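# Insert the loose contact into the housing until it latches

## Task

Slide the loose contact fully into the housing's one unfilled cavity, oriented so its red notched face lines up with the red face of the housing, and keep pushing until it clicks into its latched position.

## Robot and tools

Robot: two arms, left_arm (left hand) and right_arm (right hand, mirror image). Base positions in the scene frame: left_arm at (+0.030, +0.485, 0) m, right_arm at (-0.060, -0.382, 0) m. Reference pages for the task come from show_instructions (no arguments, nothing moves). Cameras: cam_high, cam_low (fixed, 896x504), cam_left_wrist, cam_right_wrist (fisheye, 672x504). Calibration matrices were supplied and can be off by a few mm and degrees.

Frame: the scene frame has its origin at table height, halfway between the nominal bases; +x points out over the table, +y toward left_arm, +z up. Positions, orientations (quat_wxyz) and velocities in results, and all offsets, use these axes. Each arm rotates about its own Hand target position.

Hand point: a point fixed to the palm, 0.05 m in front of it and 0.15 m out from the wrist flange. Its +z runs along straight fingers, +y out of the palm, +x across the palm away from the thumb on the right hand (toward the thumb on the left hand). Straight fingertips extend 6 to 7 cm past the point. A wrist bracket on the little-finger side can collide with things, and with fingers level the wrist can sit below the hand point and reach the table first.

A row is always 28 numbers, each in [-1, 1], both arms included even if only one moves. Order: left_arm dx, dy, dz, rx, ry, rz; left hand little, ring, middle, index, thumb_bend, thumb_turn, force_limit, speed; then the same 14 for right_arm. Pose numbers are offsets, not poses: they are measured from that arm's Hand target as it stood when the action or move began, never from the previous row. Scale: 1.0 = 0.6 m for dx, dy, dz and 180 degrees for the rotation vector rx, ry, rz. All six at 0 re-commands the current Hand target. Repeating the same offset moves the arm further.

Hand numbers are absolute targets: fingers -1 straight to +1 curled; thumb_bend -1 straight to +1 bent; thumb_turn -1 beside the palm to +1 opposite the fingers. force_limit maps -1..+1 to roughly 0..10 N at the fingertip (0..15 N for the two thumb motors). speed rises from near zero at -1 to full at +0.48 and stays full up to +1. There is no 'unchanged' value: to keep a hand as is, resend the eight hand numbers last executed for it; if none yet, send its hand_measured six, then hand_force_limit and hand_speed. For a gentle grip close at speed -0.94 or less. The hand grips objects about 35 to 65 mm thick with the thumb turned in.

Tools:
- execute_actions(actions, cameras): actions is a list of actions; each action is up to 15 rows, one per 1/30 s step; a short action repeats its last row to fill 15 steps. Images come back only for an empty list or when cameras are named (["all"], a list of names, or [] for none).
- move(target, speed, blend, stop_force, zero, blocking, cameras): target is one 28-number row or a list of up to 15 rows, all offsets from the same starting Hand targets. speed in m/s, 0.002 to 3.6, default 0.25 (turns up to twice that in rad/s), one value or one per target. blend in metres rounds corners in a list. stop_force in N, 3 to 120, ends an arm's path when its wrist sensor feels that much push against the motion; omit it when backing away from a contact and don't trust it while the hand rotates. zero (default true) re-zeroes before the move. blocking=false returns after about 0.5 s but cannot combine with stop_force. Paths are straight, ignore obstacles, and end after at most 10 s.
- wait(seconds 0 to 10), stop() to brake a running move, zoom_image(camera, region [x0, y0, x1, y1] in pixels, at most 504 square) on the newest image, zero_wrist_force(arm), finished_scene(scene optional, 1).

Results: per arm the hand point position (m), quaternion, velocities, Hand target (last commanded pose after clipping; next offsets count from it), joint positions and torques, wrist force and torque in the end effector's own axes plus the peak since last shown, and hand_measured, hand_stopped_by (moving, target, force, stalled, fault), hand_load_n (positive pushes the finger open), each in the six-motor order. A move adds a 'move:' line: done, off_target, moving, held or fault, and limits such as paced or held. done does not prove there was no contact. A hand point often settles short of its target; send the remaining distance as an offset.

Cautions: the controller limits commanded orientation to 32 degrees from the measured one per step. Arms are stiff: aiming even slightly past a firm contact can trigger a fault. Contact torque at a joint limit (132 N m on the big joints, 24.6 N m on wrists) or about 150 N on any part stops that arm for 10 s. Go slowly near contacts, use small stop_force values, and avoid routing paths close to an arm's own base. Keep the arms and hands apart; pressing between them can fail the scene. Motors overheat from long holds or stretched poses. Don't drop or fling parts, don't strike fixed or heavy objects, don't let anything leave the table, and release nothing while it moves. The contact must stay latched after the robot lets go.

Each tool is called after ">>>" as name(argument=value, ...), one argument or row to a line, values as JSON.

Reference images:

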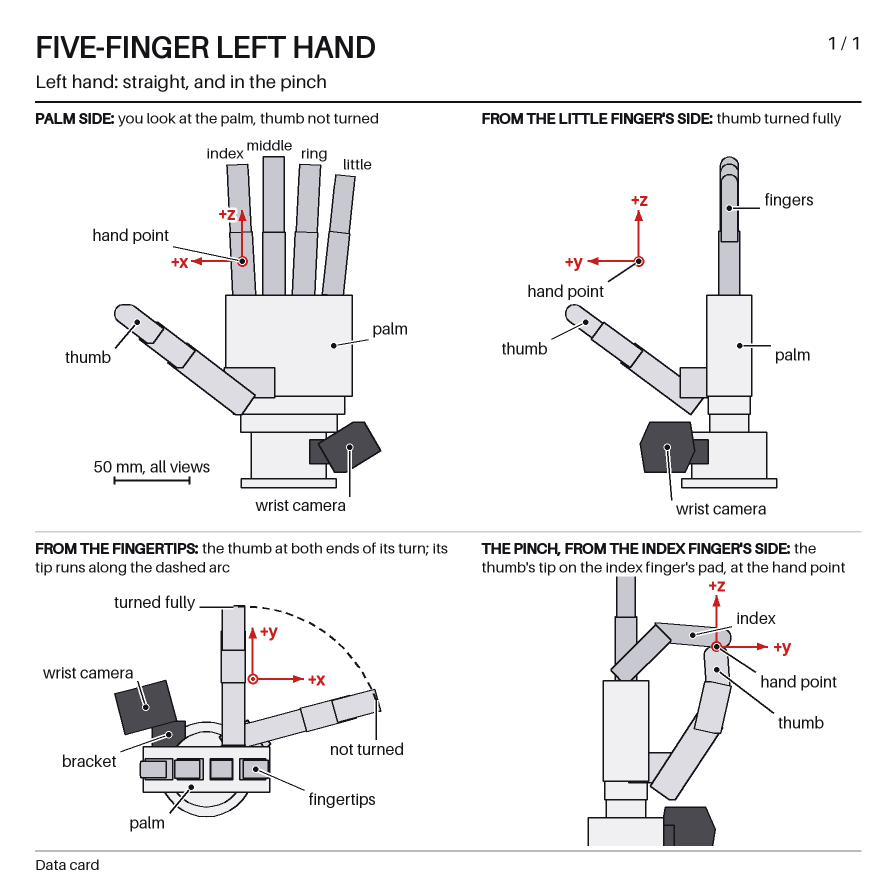

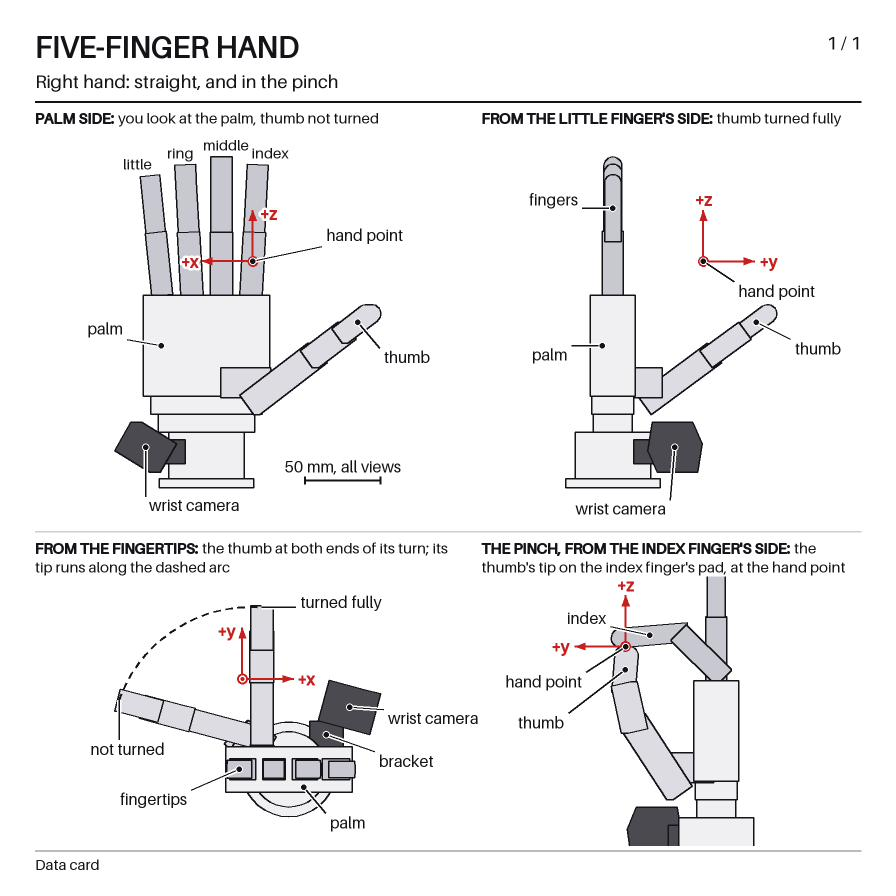

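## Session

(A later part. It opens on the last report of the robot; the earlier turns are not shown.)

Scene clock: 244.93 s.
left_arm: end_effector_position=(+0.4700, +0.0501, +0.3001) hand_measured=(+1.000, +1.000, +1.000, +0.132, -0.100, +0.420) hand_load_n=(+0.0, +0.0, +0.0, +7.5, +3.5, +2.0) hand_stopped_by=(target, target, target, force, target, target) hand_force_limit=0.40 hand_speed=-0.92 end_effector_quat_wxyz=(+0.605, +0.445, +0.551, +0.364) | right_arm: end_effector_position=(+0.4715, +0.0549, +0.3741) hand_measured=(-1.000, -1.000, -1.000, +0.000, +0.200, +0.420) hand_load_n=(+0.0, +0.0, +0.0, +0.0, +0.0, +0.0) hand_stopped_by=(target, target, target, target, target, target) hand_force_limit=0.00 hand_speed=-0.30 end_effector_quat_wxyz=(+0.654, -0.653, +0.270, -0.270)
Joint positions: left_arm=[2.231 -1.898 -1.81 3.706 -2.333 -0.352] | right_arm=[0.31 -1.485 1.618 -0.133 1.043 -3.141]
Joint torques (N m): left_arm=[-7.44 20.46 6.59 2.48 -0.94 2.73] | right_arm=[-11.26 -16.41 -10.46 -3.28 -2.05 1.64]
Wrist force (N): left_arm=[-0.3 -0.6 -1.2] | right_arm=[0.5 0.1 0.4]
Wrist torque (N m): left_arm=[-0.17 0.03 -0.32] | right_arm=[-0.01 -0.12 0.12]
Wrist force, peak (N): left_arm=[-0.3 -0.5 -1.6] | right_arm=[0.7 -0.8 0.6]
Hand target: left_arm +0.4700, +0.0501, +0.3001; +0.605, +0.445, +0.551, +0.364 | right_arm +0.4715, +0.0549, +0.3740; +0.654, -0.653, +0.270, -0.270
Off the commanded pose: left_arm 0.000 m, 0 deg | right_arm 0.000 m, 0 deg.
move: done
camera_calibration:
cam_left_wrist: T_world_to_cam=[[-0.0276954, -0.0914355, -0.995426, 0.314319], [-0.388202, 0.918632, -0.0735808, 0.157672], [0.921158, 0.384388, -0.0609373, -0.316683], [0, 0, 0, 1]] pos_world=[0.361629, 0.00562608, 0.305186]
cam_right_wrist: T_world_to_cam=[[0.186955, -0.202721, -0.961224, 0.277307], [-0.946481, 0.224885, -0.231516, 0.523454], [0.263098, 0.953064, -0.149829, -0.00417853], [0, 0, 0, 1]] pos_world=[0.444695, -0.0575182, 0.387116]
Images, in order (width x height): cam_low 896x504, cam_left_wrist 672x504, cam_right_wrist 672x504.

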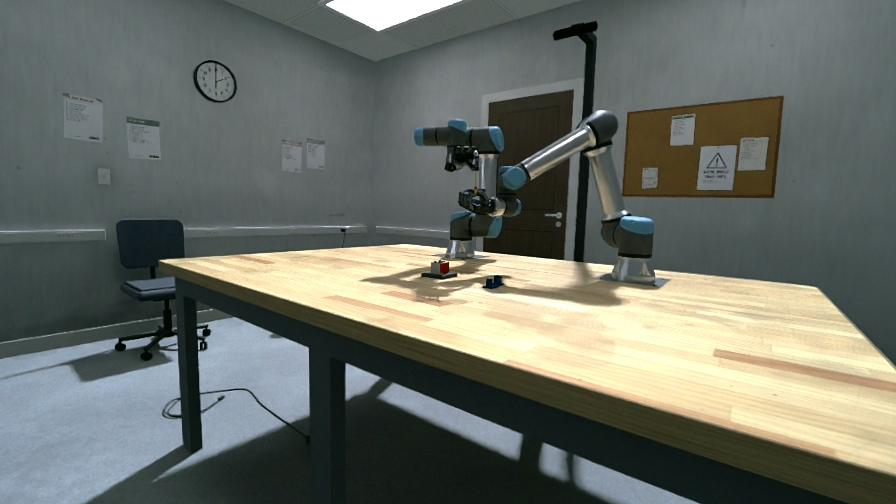

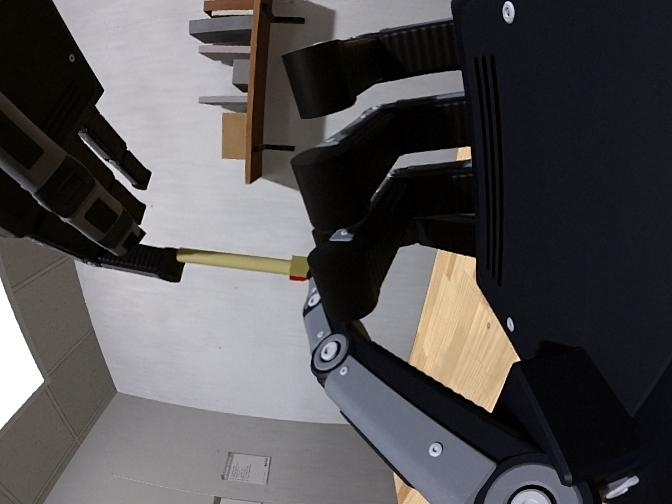

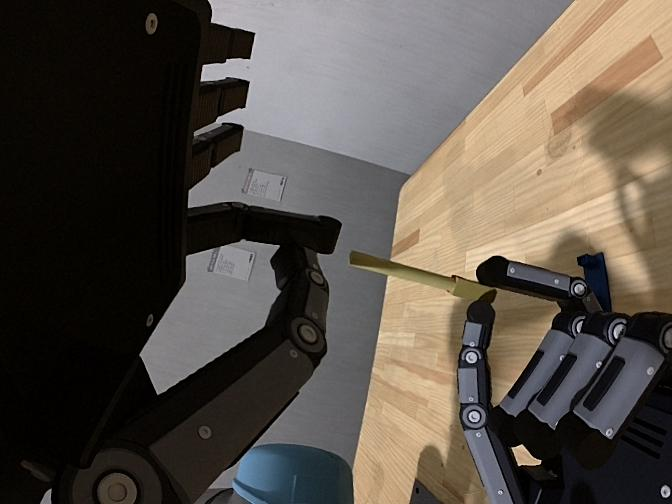

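>>> move(
  target=[0,0,0,0,0,0,1,1,1,0.7,-0.1,0.42,0.4,-0.92,0,0,-0.0467,0,0,0,-1,-1,-1,0.0,0.2,0.42,0.0,-0.3],
  speed=0.025,
  stop_force=3,
  cameras=["cam_low","cam_left_wrist","cam_right_wrist"],
)

Scene clock: 248.57 s.
left_arm: end_effector_position=(+0.4700, +0.0501, +0.3001) hand_measured=(+1.000, +1.000, +1.000, +0.132, -0.100, +0.420) hand_load_n=(+0.0, -0.5, +0.0, +7.5, +3.0, +2.0) hand_stopped_by=(target, target, target, force, target, target) hand_force_limit=0.40 hand_speed=-0.92 end_effector_quat_wxyz=(+0.605, +0.445, +0.551, +0.364) | right_arm: end_effector_position=(+0.4715, +0.0549, +0.3460) hand_measured=(-1.000, -1.000, -1.000, +0.000, +0.200, +0.420) hand_load_n=(+0.0, +0.0, -0.5, +0.0, +0.0, +0.0) hand_stopped_by=(target, target, target, target, target, target) hand_force_limit=0.00 hand_speed=-0.30 end_effector_quat_wxyz=(+0.654, -0.653, +0.270, -0.270)
Joint positions: left_arm=[2.231 -1.898 -1.81 3.706 -2.333 -0.352] | right_arm=[0.31 -1.474 1.678 -0.205 1.043 -3.141]
Joint torques (N m): left_arm=[-5.51 20.94 6.57 2.31 -0.64 2.66] | right_arm=[-9.09 -16.59 -10.91 -3.46 -1.61 1.66]
Wrist force (N): left_arm=[-0.6 -0.4 -1.0] | right_arm=[0.6 -0.2 0.5]
Wrist torque (N m): left_arm=[-0.16 0.07 -0.35] | right_arm=[-0.07 -0.14 0.09]
Wrist force, peak (N): left_arm=[-0.6 -0.5 -1.5] | right_arm=[0.7 -0.4 0.6]
Hand target: left_arm +0.4700, +0.0501, +0.3001; +0.605, +0.445, +0.551, +0.364 | right_arm +0.4715, +0.0549, +0.3460; +0.654, -0.653, +0.270, -0.270
Off the commanded pose: left_arm 0.000 m, 0 deg | right_arm 0.000 m, 0 deg.
move: done
camera_calibration:
cam_left_wrist: T_world_to_cam=[[-0.0276954, -0.0914355, -0.995426, 0.314319], [-0.388202, 0.918632, -0.0735808, 0.157672], [0.921158, 0.384388, -0.0609373, -0.316683], [0, 0, 0, 1]] pos_world=[0.361629, 0.00562608, 0.305186]
cam_right_wrist: T_world_to_cam=[[0.186955, -0.202721, -0.961224, 0.250297], [-0.946481, 0.224885, -0.231516, 0.516948], [0.263098, 0.953064, -0.149829, -0.00838872], [0, 0, 0, 1]] pos_world=[0.444695, -0.0575182, 0.359016]
Images, in order (width x height): cam_low 896x504, cam_left_wrist 672x504, cam_right_wrist 672x504.

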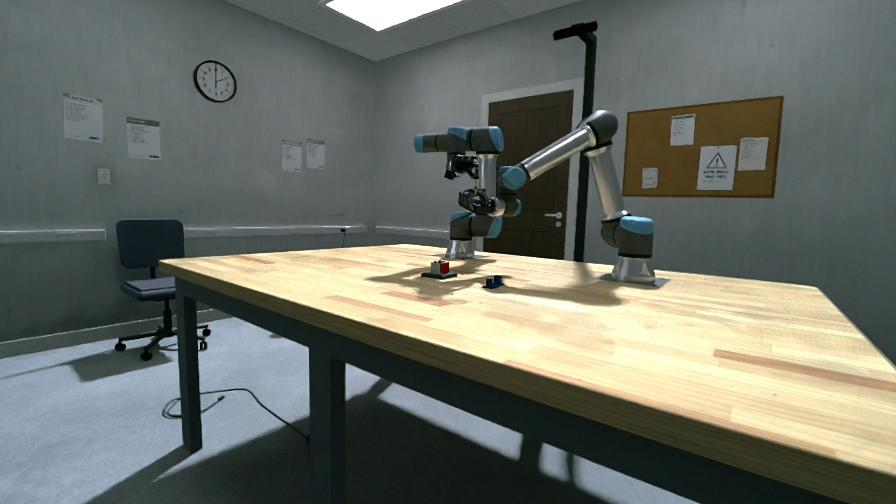

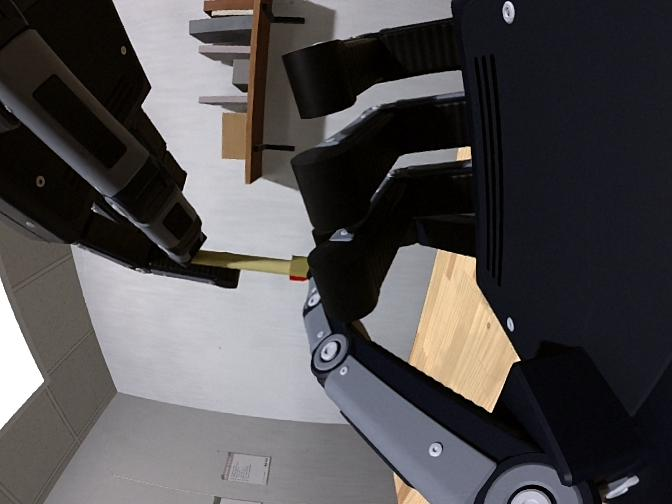

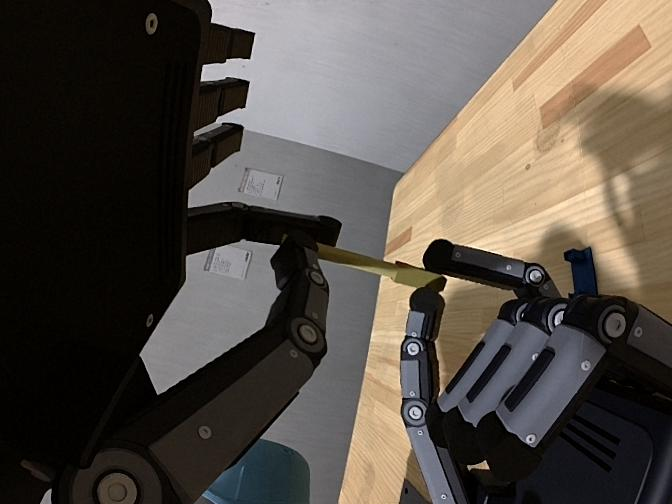

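>>> zoom_image(
  camera="cam_left_wrist",
  region=[130, 190, 320, 310],
)

>>> zoom_image(
  camera="cam_right_wrist",
  region=[260, 200, 360, 290],
)

>>> zoom_image(
  camera="cam_low",
  region=[456, 150, 496, 190],
)

Scaled by 2.653 from the camera's 672x504 image, which has a finer 960x720 frame.

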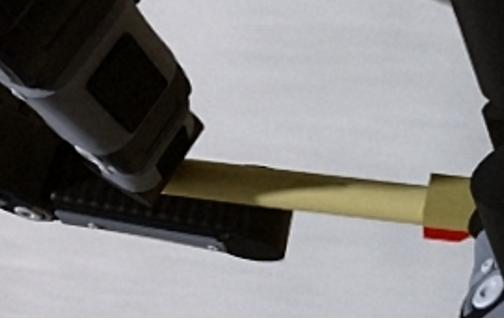

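Scaled by 5.040 from the camera's 672x504 image, which has a finer 960x720 frame.

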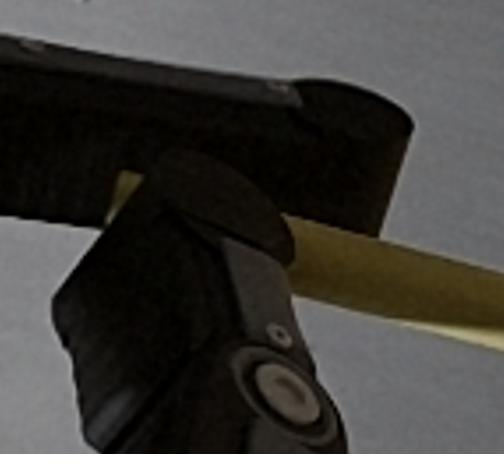

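Scaled by 12.600 from the camera's 896x504 image, which has a finer 1280x720 frame.

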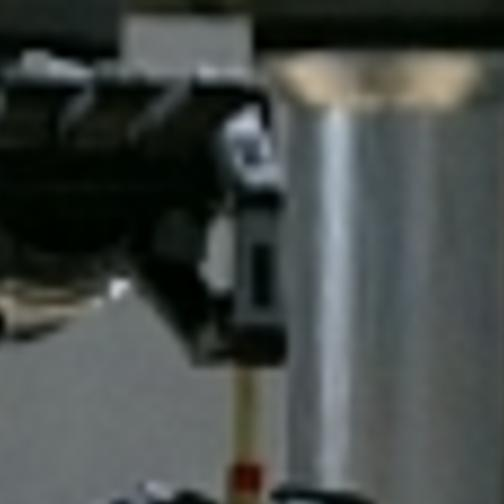

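>>> execute_actions(
  actions=[
    [[0,0,0,0,0,0,1,1,1,0.7,-0.1,0.42,0.4,-0.92,0,0,0,0,0,0,-1,-1,-1,0.5,0.2,0.42,-0.2,-0.94]],
  ],
  cameras=[],
)

>>> wait(
  seconds=3,
  cameras=["cam_left_wrist","cam_right_wrist"],
)

Scene clock: 250.40 s.
left_arm: end_effector_position=(+0.4700, +0.0501, +0.3001) hand_measured=(+1.000, +1.000, +1.000, +0.132, -0.100, +0.420) hand_load_n=(+0.0, +0.0, +0.0, +7.5, +2.5, +2.0) hand_stopped_by=(target, target, target, force, target, target) hand_force_limit=0.40 hand_speed=-0.92 end_effector_quat_wxyz=(+0.605, +0.445, +0.551, +0.364) | right_arm: end_effector_position=(+0.4715, +0.0549, +0.3460) hand_measured=(-1.000, -1.000, -1.000, +0.088, +0.200, +0.420) hand_load_n=(+0.0, +0.0, +0.0, +3.5, +1.0, -0.5) hand_stopped_by=(target, target, target, force, target, target) hand_force_limit=-0.20 hand_speed=-0.94 end_effector_quat_wxyz=(+0.654, -0.653, +0.270, -0.270)
Joint positions: left_arm=[2.231 -1.898 -1.81 3.706 -2.333 -0.352] | right_arm=[0.31 -1.474 1.678 -0.205 1.043 -3.141]
Joint torques (N m): left_arm=[-5.03 21.63 7.57 2.38 -0.47 2.6] | right_arm=[-9.67 -16.44 -10.85 -2.66 -0.84 1.57]
Wrist force (N): left_arm=[0.2 -2.5 -1.2] | right_arm=[0.7 -2.4 0.4]
Wrist torque (N m): left_arm=[-0.21 0.04 -0.33] | right_arm=[-0.16 -0.15 0.06]
Wrist force, peak (N): left_arm=[0.2 -2.6 -1.1] | right_arm=[0.5 -2.5 0.2]
Hand target: left_arm +0.4700, +0.0501, +0.3001; +0.605, +0.445, +0.551, +0.364 | right_arm +0.4715, +0.0549, +0.3460; +0.654, -0.653, +0.270, -0.270
Off the commanded pose: left_arm 0.000 m, 0 deg | right_arm 0.000 m, 0 deg.
Step readings (end_effector_position of left_arm | right_arm):
0: (+0.4700, +0.0501, +0.3001) | (+0.4715, +0.0549, +0.3460)
1: (+0.4700, +0.0501, +0.3001) | (+0.4715, +0.0549, +0.3460)
2: (+0.4700, +0.0501, +0.3001) | (+0.4715, +0.0549, +0.3460)
4: (+0.4700, +0.0501, +0.3001) | (+0.4715, +0.0549, +0.3460)
8: (+0.4700, +0.0501, +0.3001) | (+0.4715, +0.0549, +0.3460)
15: (+0.4700, +0.0501, +0.3001) | (+0.4715, +0.0549, +0.3460)
No camera images: "cameras" was empty.

Scene clock: 253.40 s.
left_arm: end_effector_position=(+0.4700, +0.0501, +0.3001) hand_measured=(+1.000, +1.000, +1.000, +0.132, -0.100, +0.420) hand_load_n=(+0.0, +0.0, +0.0, +7.5, +2.5, +2.0) hand_stopped_by=(target, target, target, force, target, target) hand_force_limit=0.40 hand_speed=-0.92 end_effector_quat_wxyz=(+0.605, +0.445, +0.551, +0.364) | right_arm: end_effector_position=(+0.4715, +0.0549, +0.3460) hand_measured=(-1.000, -1.000, -1.000, +0.088, +0.200, +0.420) hand_load_n=(+0.0, +0.0, +0.0, +4.0, +0.5, -0.5) hand_stopped_by=(target, target, target, force, target, target) hand_force_limit=-0.20 hand_speed=-0.94 end_effector_quat_wxyz=(+0.654, -0.653, +0.270, -0.270)
Joint positions: left_arm=[2.231 -1.898 -1.81 3.706 -2.333 -0.352] | right_arm=[0.31 -1.474 1.678 -0.205 1.043 -3.141]
Joint torques (N m): left_arm=[-3.96 32.35 16.18 2.32 -0.27 2.87] | right_arm=[-10.26 -16.53 -11.86 0 0.5 0.64]
Wrist force (N): left_arm=[0.5 -2.9 -1.2] | right_arm=[0.7 -2.2 0.3]
Wrist torque (N m): left_arm=[-0.26 0.00 -0.31] | right_arm=[-0.13 -0.14 0.07]
Wrist force, peak (N): left_arm=[0.5 -2.9 -1.2] | right_arm=[0.6 -2.6 0.2]
Hand target: left_arm +0.4700, +0.0501, +0.3001; +0.605, +0.445, +0.551, +0.364 | right_arm +0.4715, +0.0549, +0.3460; +0.654, -0.653, +0.270, -0.270
Off the commanded pose: left_arm 0.000 m, 0 deg | right_arm 0.000 m, 0 deg.
wait: 3.00 s; at rest by 0.17 s
camera_calibration:
cam_left_wrist: T_world_to_cam=[[-0.0277873, -0.0914735, -0.99542, 0.314351], [-0.388209, 0.918629, -0.07358, 0.157675], [0.921152, 0.384386, -0.061037, -0.31665], [0, 0, 0, 1]] pos_world=[0.361629, 0.00562614, 0.305186]
cam_right_wrist: T_world_to_cam=[[0.186955, -0.202721, -0.961224, 0.250297], [-0.946481, 0.224885, -0.231516, 0.516948], [0.263098, 0.953064, -0.149829, -0.00838872], [0, 0, 0, 1]] pos_world=[0.444695, -0.0575182, 0.359016]
Images, in order (width x height): cam_left_wrist 672x504, cam_right_wrist 672x504.

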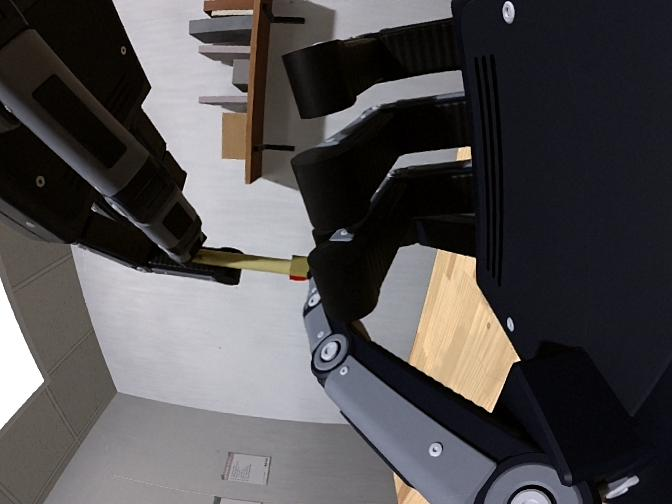

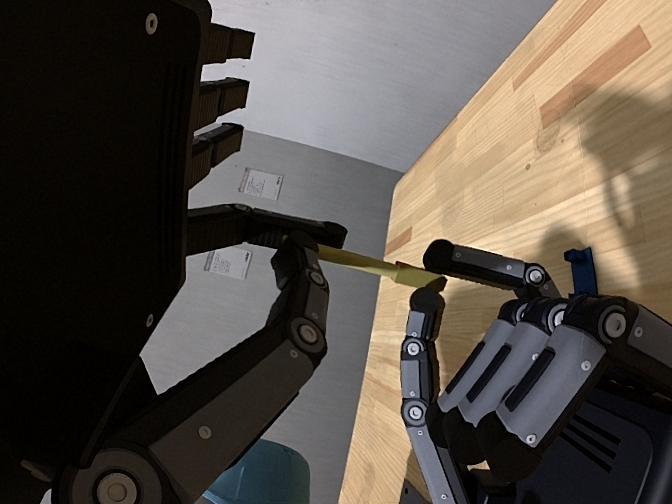

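>>> zoom_image(
  camera="cam_right_wrist",
  region=[260, 200, 360, 290],
)

>>> zoom_image(
  camera="cam_left_wrist",
  region=[130, 190, 320, 310],
)

Scaled by 5.040 from the camera's 672x504 image, which has a finer 960x720 frame.

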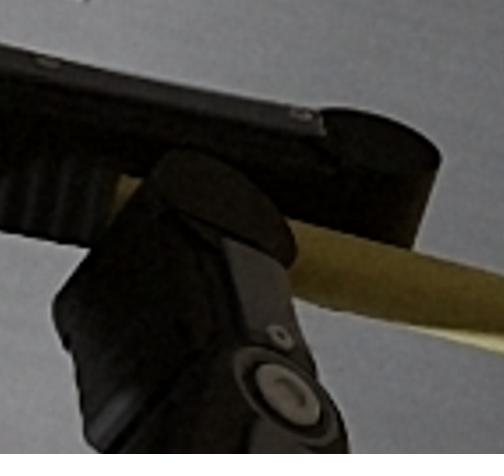

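Scaled by 2.653 from the camera's 672x504 image, which has a finer 960x720 frame.

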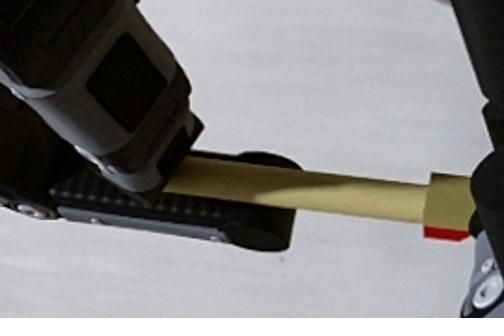

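>>> execute_actions(
  actions=[
    [[0,0,0,0,0,0,1,1,1,0.7,-0.1,0.42,0.4,-0.92,0,0,0,0,0,0,-1,-1,-1,0.55,0.2,0.42,0.35,-0.94]],
  ],
  cameras=["cam_right_wrist","cam_left_wrist"],
)

Scene clock: 254.67 s.
left_arm: end_effector_position=(+0.4700, +0.0501, +0.3001) hand_measured=(+1.000, +1.000, +1.000, +0.132, -0.100, +0.420) hand_load_n=(+0.0, +0.0, +0.0, +7.5, +2.5, +2.5) hand_stopped_by=(target, target, target, force, target, target) hand_force_limit=0.40 hand_speed=-0.92 end_effector_quat_wxyz=(+0.605, +0.445, +0.551, +0.364) | right_arm: end_effector_position=(+0.4715, +0.0549, +0.3460) hand_measured=(-1.000, -1.000, -1.000, +0.098, +0.200, +0.420) hand_load_n=(+0.0, +0.0, +0.0, +6.5, +1.5, -0.5) hand_stopped_by=(target, target, target, force, target, target) hand_force_limit=0.35 hand_speed=-0.94 end_effector_quat_wxyz=(+0.654, -0.653, +0.270, -0.270)
Joint positions: left_arm=[2.231 -1.898 -1.81 3.706 -2.333 -0.352] | right_arm=[0.31 -1.474 1.678 -0.205 1.043 -3.141]
Joint torques (N m): left_arm=[-2.69 35.63 19.8 2.3 -0.14 2.74] | right_arm=[-9.86 -16.89 -12.49 0.07 0.99 0.35]
Wrist force (N): left_arm=[0.4 -3.7 -1.1] | right_arm=[0.5 -3.4 0.5]
Wrist torque (N m): left_arm=[-0.26 0.07 -0.34] | right_arm=[-0.17 -0.13 0.05]
Wrist force, peak (N): left_arm=[0.7 -3.7 -1.1] | right_arm=[0.7 -3.9 0.2]
Hand target: left_arm +0.4700, +0.0501, +0.3001; +0.605, +0.445, +0.551, +0.364 | right_arm +0.4715, +0.0549, +0.3460; +0.654, -0.653, +0.270, -0.270
Off the commanded pose: left_arm 0.000 m, 0 deg | right_arm 0.000 m, 0 deg.
Step readings (end_effector_position of left_arm | right_arm):
0: (+0.4700, +0.0501, +0.3001) | (+0.4715, +0.0549, +0.3460)
1: (+0.4700, +0.0501, +0.3001) | (+0.4715, +0.0549, +0.3460)
2: (+0.4700, +0.0501, +0.3001) | (+0.4715, +0.0549, +0.3460)
4: (+0.4700, +0.0501, +0.3001) | (+0.4715, +0.0549, +0.3460)
8: (+0.4700, +0.0501, +0.3001) | (+0.4715, +0.0549, +0.3460)
15: (+0.4700, +0.0501, +0.3001) | (+0.4715, +0.0549, +0.3460)
camera_calibration:
cam_left_wrist: T_world_to_cam=[[-0.0277873, -0.0914735, -0.99542, 0.314351], [-0.388209, 0.918629, -0.07358, 0.157675], [0.921152, 0.384386, -0.061037, -0.31665], [0, 0, 0, 1]] pos_world=[0.361629, 0.00562614, 0.305186]
cam_right_wrist: T_world_to_cam=[[0.186955, -0.202721, -0.961224, 0.250297], [-0.946481, 0.224885, -0.231516, 0.516948], [0.263098, 0.953064, -0.149829, -0.00838872], [0, 0, 0, 1]] pos_world=[0.444695, -0.0575182, 0.359016]
Images, in order (width x height): cam_left_wrist 672x504, cam_right_wrist 672x504.

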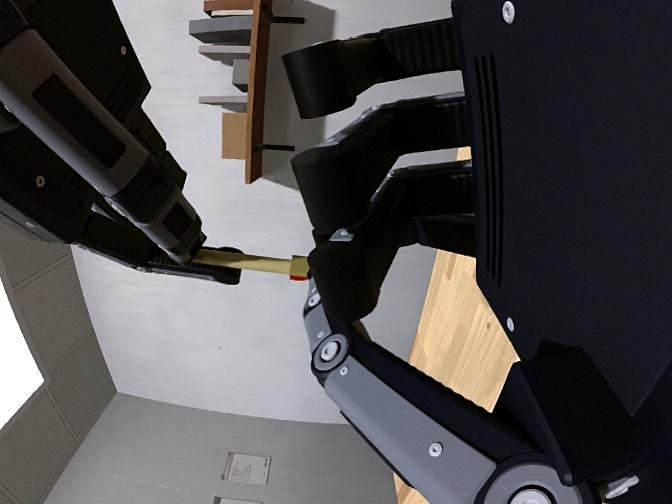

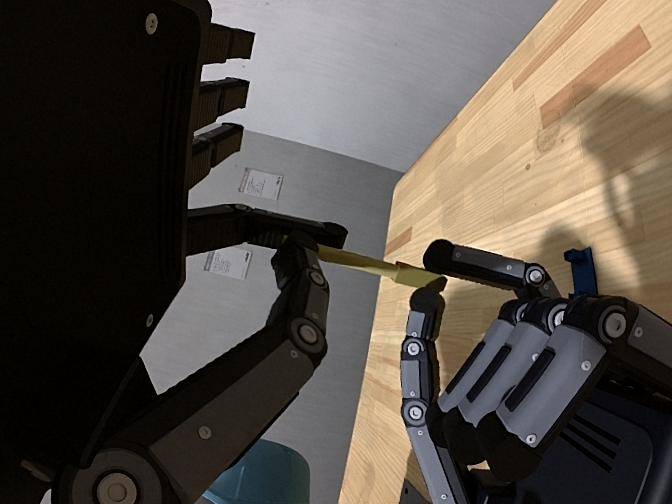

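>>> execute_actions(
  actions=[
    [[0,0,0,0,0,0,1,1,1,0.1,-0.1,0.42,0.4,-0.94,0,0,0,0,0,0,-1,-1,-1,0.55,0.2,0.42,0.35,-0.94]],
  ],
  cameras=["cam_right_wrist","cam_left_wrist"],
)

Scene clock: 255.77 s.
left_arm: end_effector_position=(+0.4700, +0.0501, +0.3001) hand_measured=(+1.000, +1.000, +1.000, +0.100, -0.100, +0.420) hand_load_n=(+0.0, +0.0, +0.0, +0.0, +0.0, +0.0) hand_stopped_by=(target, target, target, target, target, target) hand_force_limit=0.40 hand_speed=-0.94 end_effector_quat_wxyz=(+0.605, +0.445, +0.551, +0.364) | right_arm: end_effector_position=(+0.4715, +0.0549, +0.3460) hand_measured=(-1.000, -1.000, -1.000, +0.098, +0.200, +0.420) hand_load_n=(+0.0, +0.0, +0.0, +6.0, +3.0, -0.5) hand_stopped_by=(target, target, target, force, target, target) hand_force_limit=0.35 hand_speed=-0.94 end_effector_quat_wxyz=(+0.654, -0.653, +0.270, -0.270)
Joint positions: left_arm=[2.231 -1.898 -1.81 3.706 -2.333 -0.352] | right_arm=[0.31 -1.474 1.678 -0.205 1.043 -3.141]
Joint torques (N m): left_arm=[-1.79 39.76 24.16 2.22 -0.01 2.88] | right_arm=[-10.53 -16.94 -12.83 0.09 1.32 -0.01]
Wrist force (N): left_arm=[-0.4 -0.4 -1.1] | right_arm=[0.6 -0.1 0.4]
Wrist torque (N m): left_arm=[-0.16 0.04 -0.33] | right_arm=[-0.06 -0.13 0.08]
Wrist force, peak (N): left_arm=[0.5 -3.6 -1.6] | right_arm=[0.3 -3.9 0.2]
Hand target: left_arm +0.4700, +0.0501, +0.3001; +0.605, +0.445, +0.551, +0.364 | right_arm +0.4715, +0.0549, +0.3460; +0.654, -0.653, +0.270, -0.270
Off the commanded pose: left_arm 0.000 m, 0 deg | right_arm 0.000 m, 0 deg.
Step readings (end_effector_position of left_arm | right_arm):
0: (+0.4700, +0.0501, +0.3001) | (+0.4715, +0.0549, +0.3460)
1: (+0.4700, +0.0501, +0.3001) | (+0.4715, +0.0549, +0.3460)
2: (+0.4700, +0.0501, +0.3001) | (+0.4715, +0.0549, +0.3460)
4: (+0.4700, +0.0501, +0.3001) | (+0.4715, +0.0549, +0.3460)
8: (+0.4700, +0.0501, +0.3001) | (+0.4715, +0.0549, +0.3460)
15: (+0.4700, +0.0501, +0.3001) | (+0.4715, +0.0549, +0.3460)
camera_calibration:
cam_left_wrist: T_world_to_cam=[[-0.0277873, -0.0914735, -0.99542, 0.314351], [-0.388209, 0.918629, -0.07358, 0.157675], [0.921152, 0.384386, -0.061037, -0.31665], [0, 0, 0, 1]] pos_world=[0.361629, 0.00562614, 0.305186]
cam_right_wrist: T_world_to_cam=[[0.186955, -0.202721, -0.961224, 0.250297], [-0.946481, 0.224885, -0.231516, 0.516948], [0.263098, 0.953064, -0.149829, -0.00838872], [0, 0, 0, 1]] pos_world=[0.444695, -0.0575182, 0.359016]
Images, in order (width x height): cam_left_wrist 672x504, cam_right_wrist 672x504.

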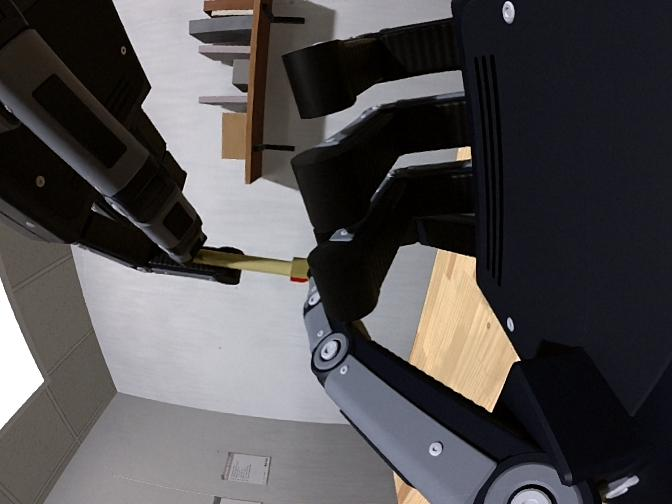

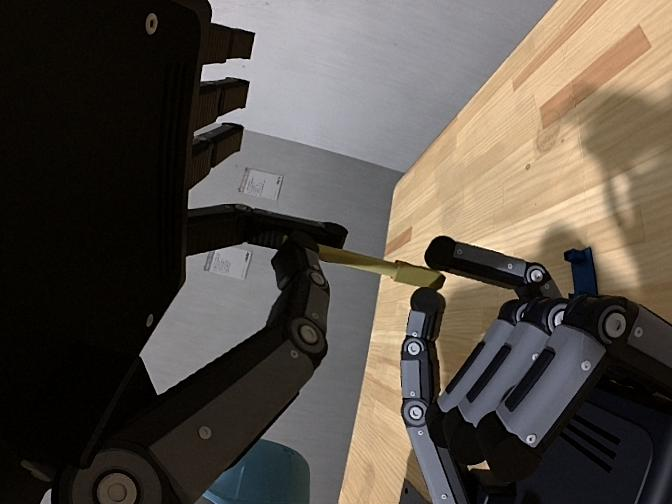

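>>> execute_actions(
  actions=[
    [[0,0,0,0,0,0,1,1,1,-0.1,-0.1,0.42,0.4,-0.7,0,0,0,0,0,0,-1,-1,-1,0.55,0.2,0.42,0.35,-0.94]],
    [[0,0,0,0,0,0,1,1,1,-0.1,-0.1,0.42,0.4,-0.7,0,0,0,0,0,0,-1,-1,-1,0.55,0.2,0.42,0.35,-0.94]],
  ],
  cameras=["cam_right_wrist","cam_left_wrist"],
)

>>> zoom_image(
  camera="cam_right_wrist",
  region=[280, 190, 480, 330],
)

Scene clock: 257.20 s.
left_arm: end_effector_position=(+0.4700, +0.0501, +0.3001) hand_measured=(+1.000, +1.000, +1.000, -0.100, -0.100, +0.420) hand_load_n=(+0.0, +0.0, +0.0, +0.0, +0.0, +0.0) hand_stopped_by=(target, target, target, target, target, target) hand_force_limit=0.40 hand_speed=-0.70 end_effector_quat_wxyz=(+0.605, +0.445, +0.551, +0.364) | right_arm: end_effector_position=(+0.4715, +0.0549, +0.3460) hand_measured=(-1.000, -1.000, -1.000, +0.098, +0.200, +0.420) hand_load_n=(+0.0, +0.0, +0.0, +6.5, +3.0, -0.5) hand_stopped_by=(target, target, target, force, target, target) hand_force_limit=0.35 hand_speed=-0.94 end_effector_quat_wxyz=(+0.654, -0.653, +0.270, -0.270)
Joint positions: left_arm=[2.231 -1.898 -1.81 3.706 -2.333 -0.352] | right_arm=[0.31 -1.474 1.678 -0.205 1.043 -3.141]
Joint torques (N m): left_arm=[-2.32 44.74 28.1 2.24 0.05 2.72] | right_arm=[-10.12 -17.79 -13.25 0.02 1.24 -0.48]
Wrist force (N): left_arm=[-0.6 -0.5 -1.1] | right_arm=[0.6 -0.1 0.5]
Wrist torque (N m): left_arm=[-0.18 0.07 -0.34] | right_arm=[-0.06 -0.13 0.08]
Wrist force, peak (N): left_arm=[-0.6 -0.6 -1.4] | right_arm=[0.6 0.0 0.8]
Hand target: left_arm +0.4700, +0.0501, +0.3001; +0.605, +0.445, +0.551, +0.364 | right_arm +0.4715, +0.0549, +0.3460; +0.654, -0.653, +0.270, -0.270
Off the commanded pose: left_arm 0.000 m, 0 deg | right_arm 0.000 m, 0 deg.
Step readings (end_effector_position of left_arm | right_arm):
0: (+0.4700, +0.0501, +0.3001) | (+0.4715, +0.0549, +0.3460)
1: (+0.4700, +0.0501, +0.3001) | (+0.4715, +0.0549, +0.3460)
2: (+0.4700, +0.0501, +0.3001) | (+0.4715, +0.0549, +0.3460)
4: (+0.4700, +0.0501, +0.3001) | (+0.4715, +0.0549, +0.3460)
8: (+0.4700, +0.0501, +0.3001) | (+0.4715, +0.0549, +0.3460)
15: (+0.4700, +0.0501, +0.3001) | (+0.4715, +0.0549, +0.3460)
16: (+0.4700, +0.0501, +0.3001) | (+0.4715, +0.0549, +0.3460)
17: (+0.4700, +0.0501, +0.3001) | (+0.4715, +0.0549, +0.3460)
19: (+0.4700, +0.0501, +0.3001) | (+0.4715, +0.0549, +0.3460)
23: (+0.4700, +0.0501, +0.3001) | (+0.4715, +0.0549, +0.3460)
30: (+0.4700, +0.0501, +0.3001) | (+0.4715, +0.0549, +0.3460)
camera_calibration:
cam_left_wrist: T_world_to_cam=[[-0.0277873, -0.0914735, -0.99542, 0.314351], [-0.388209, 0.918629, -0.07358, 0.157675], [0.921152, 0.384386, -0.061037, -0.31665], [0, 0, 0, 1]] pos_world=[0.361629, 0.00562614, 0.305186]
cam_right_wrist: T_world_to_cam=[[0.186955, -0.202721, -0.961224, 0.250297], [-0.946481, 0.224885, -0.231516, 0.516948], [0.263098, 0.953064, -0.149829, -0.00838872], [0, 0, 0, 1]] pos_world=[0.444695, -0.0575182, 0.359016]
Images, in order (width x height): cam_left_wrist 672x504, cam_right_wrist 672x504.

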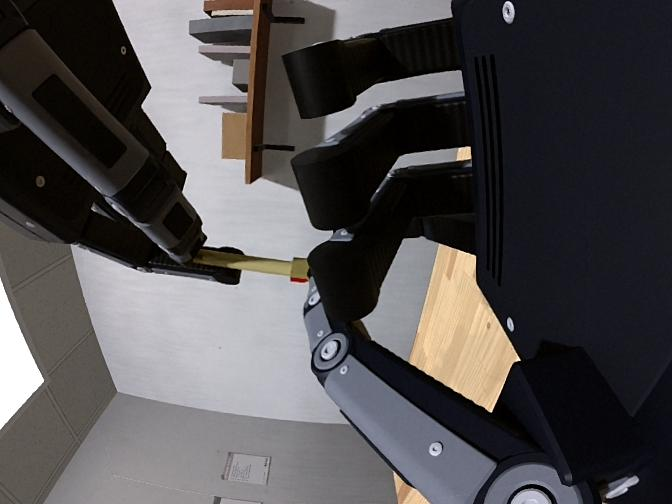

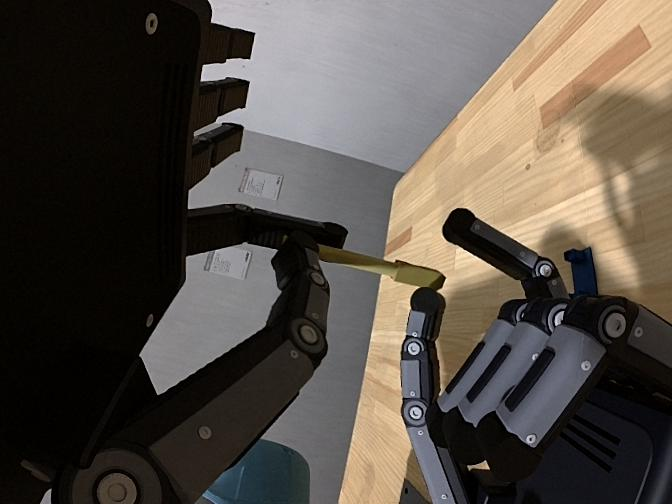

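Scaled by 2.520 from the camera's 672x504 image, which has a finer 960x720 frame.

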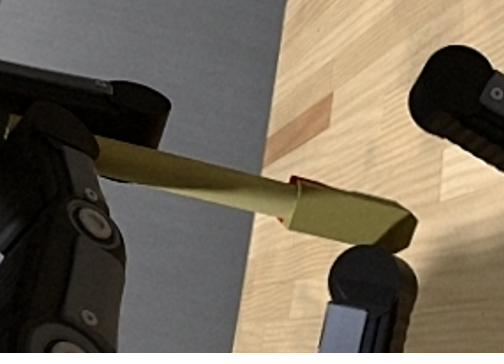

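>>> move(
  target=[0,0,0,0,0,0,1,1,1,-0.1,-0.1,0.42,0.4,-0.7,0,0,0.1333,0,0,0,-1,-1,-1,0.55,0.2,0.42,0.35,-0.94],
  speed=0.08,
  cameras=["all"],
)

Scene clock: 262.17 s.
left_arm: end_effector_position=(+0.4700, +0.0501, +0.3001) hand_measured=(+1.000, +1.000, +1.000, -0.100, -0.100, +0.420) hand_load_n=(+0.0, +0.0, +0.0, +0.0, +0.0, +0.0) hand_stopped_by=(target, target, target, target, target, target) hand_force_limit=0.40 hand_speed=-0.70 end_effector_quat_wxyz=(+0.605, +0.445, +0.551, +0.364) | right_arm: end_effector_position=(+0.4716, +0.0549, +0.4259) hand_measured=(-1.000, -1.000, -1.000, +0.098, +0.200, +0.420) hand_load_n=(+0.0, +0.0, +0.0, +6.5, +3.5, -0.5) hand_stopped_by=(target, target, target, force, target, target) hand_force_limit=0.35 hand_speed=-0.94 end_effector_quat_wxyz=(+0.654, -0.653, +0.270, -0.270)
Joint positions: left_arm=[2.231 -1.898 -1.81 3.706 -2.333 -0.352] | right_arm=[0.31 -1.493 1.494 -0.002 1.043 -3.141]
Joint torques (N m): left_arm=[-0.04 45.1 30.56 2.32 0.25 3.04] | right_arm=[-1.95 -16.09 -36.35 0.4 -0.15 -1.58]
Wrist force (N): left_arm=[-0.4 -0.7 -1.0] | right_arm=[0.4 0.1 0.5]
Wrist torque (N m): left_arm=[-0.21 0.04 -0.32] | right_arm=[-0.03 -0.12 0.13]
Wrist force, peak (N): left_arm=[-0.5 -0.5 -1.6] | right_arm=[0.8 -0.2 0.8]
Hand target: left_arm +0.4700, +0.0501, +0.3001; +0.605, +0.445, +0.551, +0.364 | right_arm +0.4715, +0.0549, +0.4260; +0.654, -0.653, +0.270, -0.270
Off the commanded pose: left_arm 0.000 m, 0 deg | right_arm 0.000 m, 0 deg.
move: done
camera_calibration:
cam_left_wrist: T_world_to_cam=[[-0.0276954, -0.0914355, -0.995426, 0.314319], [-0.388202, 0.918632, -0.0735808, 0.157672], [0.921158, 0.384388, -0.0609373, -0.316683], [0, 0, 0, 1]] pos_world=[0.361629, 0.00562608, 0.305186]
cam_right_wrist: T_world_to_cam=[[0.186931, -0.202735, -0.961226, 0.327186], [-0.94646, 0.224979, -0.231511, 0.535486], [0.263191, 0.953039, -0.149825, 0.00364859], [0, 0, 0, 1]] pos_world=[0.444694, -0.0576184, 0.439016]

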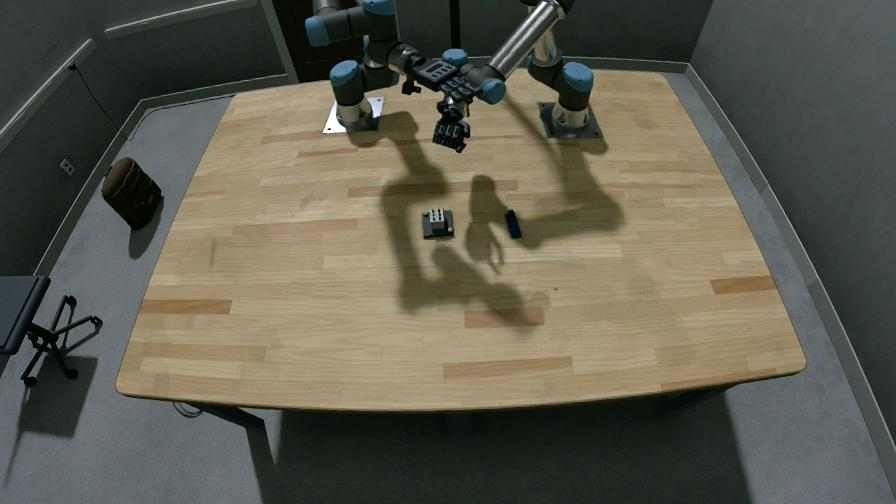

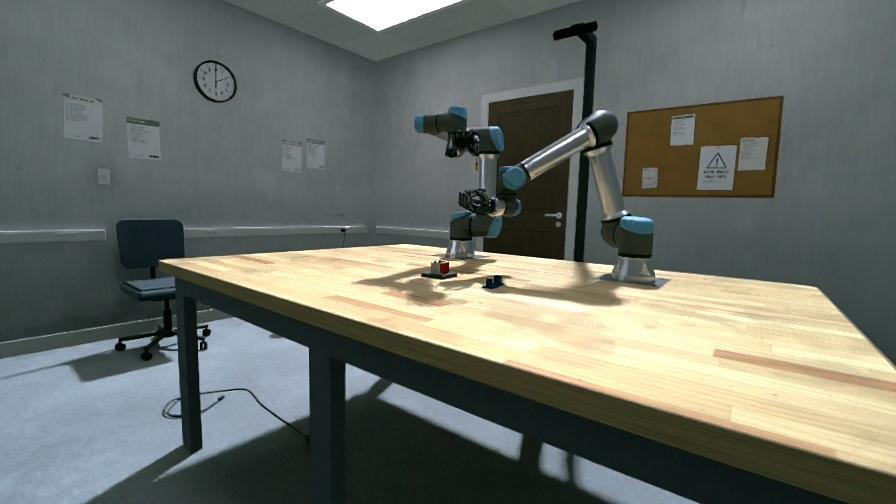

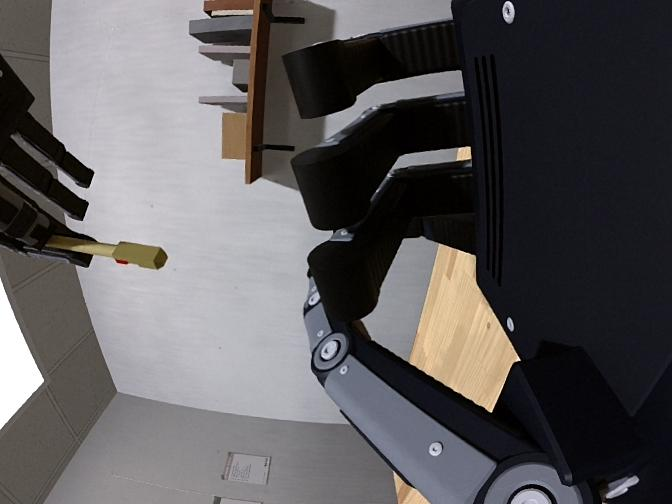

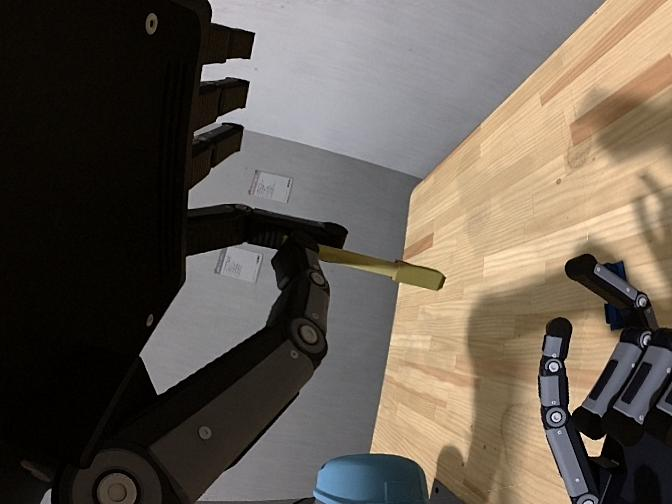

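>>> zoom_image(
  camera="cam_right_wrist",
  region=[290, 220, 460, 310],
)

>>> zoom_image(
  camera="cam_left_wrist",
  region=[0, 180, 190, 300],
)

>>> zoom_image(
  camera="cam_low",
  region=[455, 135, 499, 185],
)

Scaled by 2.965 from the camera's 672x504 image, which has a finer 960x720 frame.

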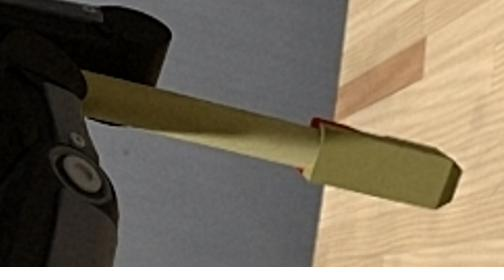

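Scaled by 2.653 from the camera's 672x504 image, which has a finer 960x720 frame.

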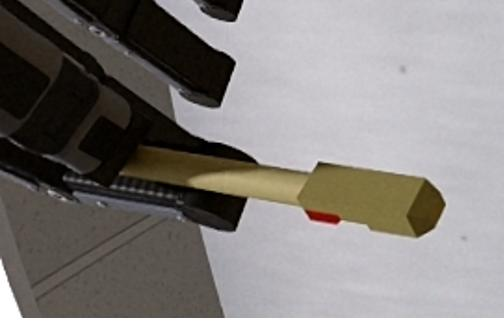

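Scaled by 10.080 from the camera's 896x504 image, which has a finer 1280x720 frame.

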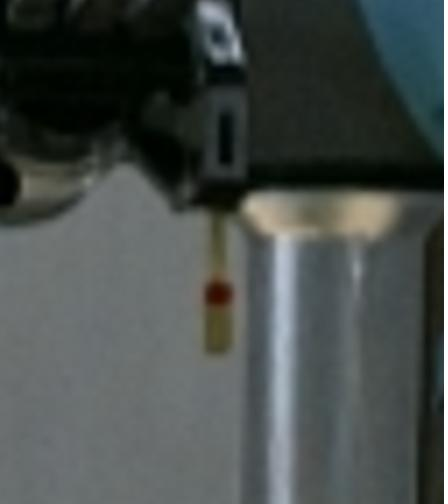

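>>> zoom_image(
  camera="cam_left_wrist",
  region=[90, 220, 180, 290],
)

>>> zoom_image(
  camera="cam_right_wrist",
  region=[370, 240, 460, 310],
)

>>> zoom_image(
  camera="cam_low",
  region=[466, 155, 486, 175],
)

Scaled by 5.600 from the camera's 672x504 image, which has a finer 960x720 frame.

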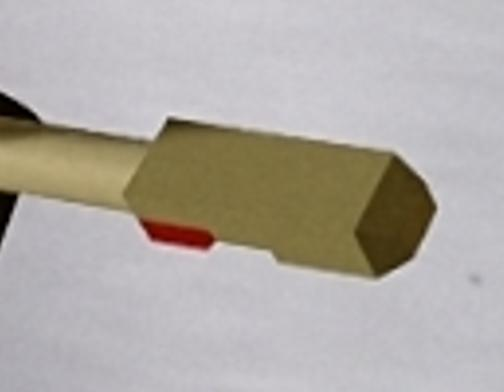

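Scaled by 5.600 from the camera's 672x504 image, which has a finer 960x720 frame.

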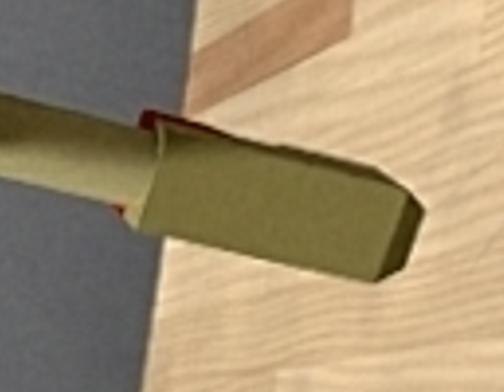

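Scaled by 25.200 from the camera's 896x504 image, which has a finer 1280x720 frame.

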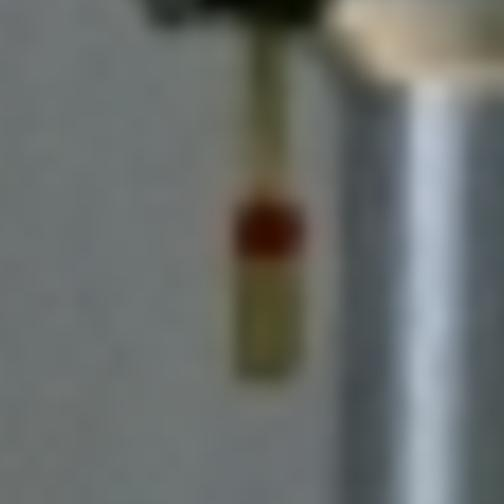

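>>> zoom_image(
  camera="cam_right_wrist",
  region=[390, 255, 450, 300],
)

>>> zoom_image(
  camera="cam_left_wrist",
  region=[110, 235, 175, 280],
)

Scaled by 8.400 from the camera's 672x504 image, which has a finer 960x720 frame.

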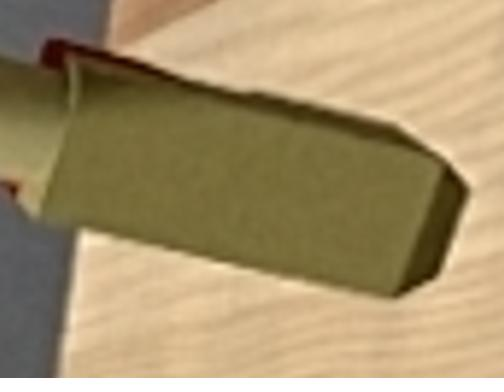

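Scaled by 7.754 from the camera's 672x504 image, which has a finer 960x720 frame.

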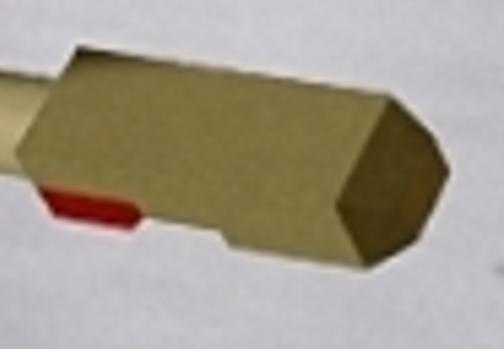

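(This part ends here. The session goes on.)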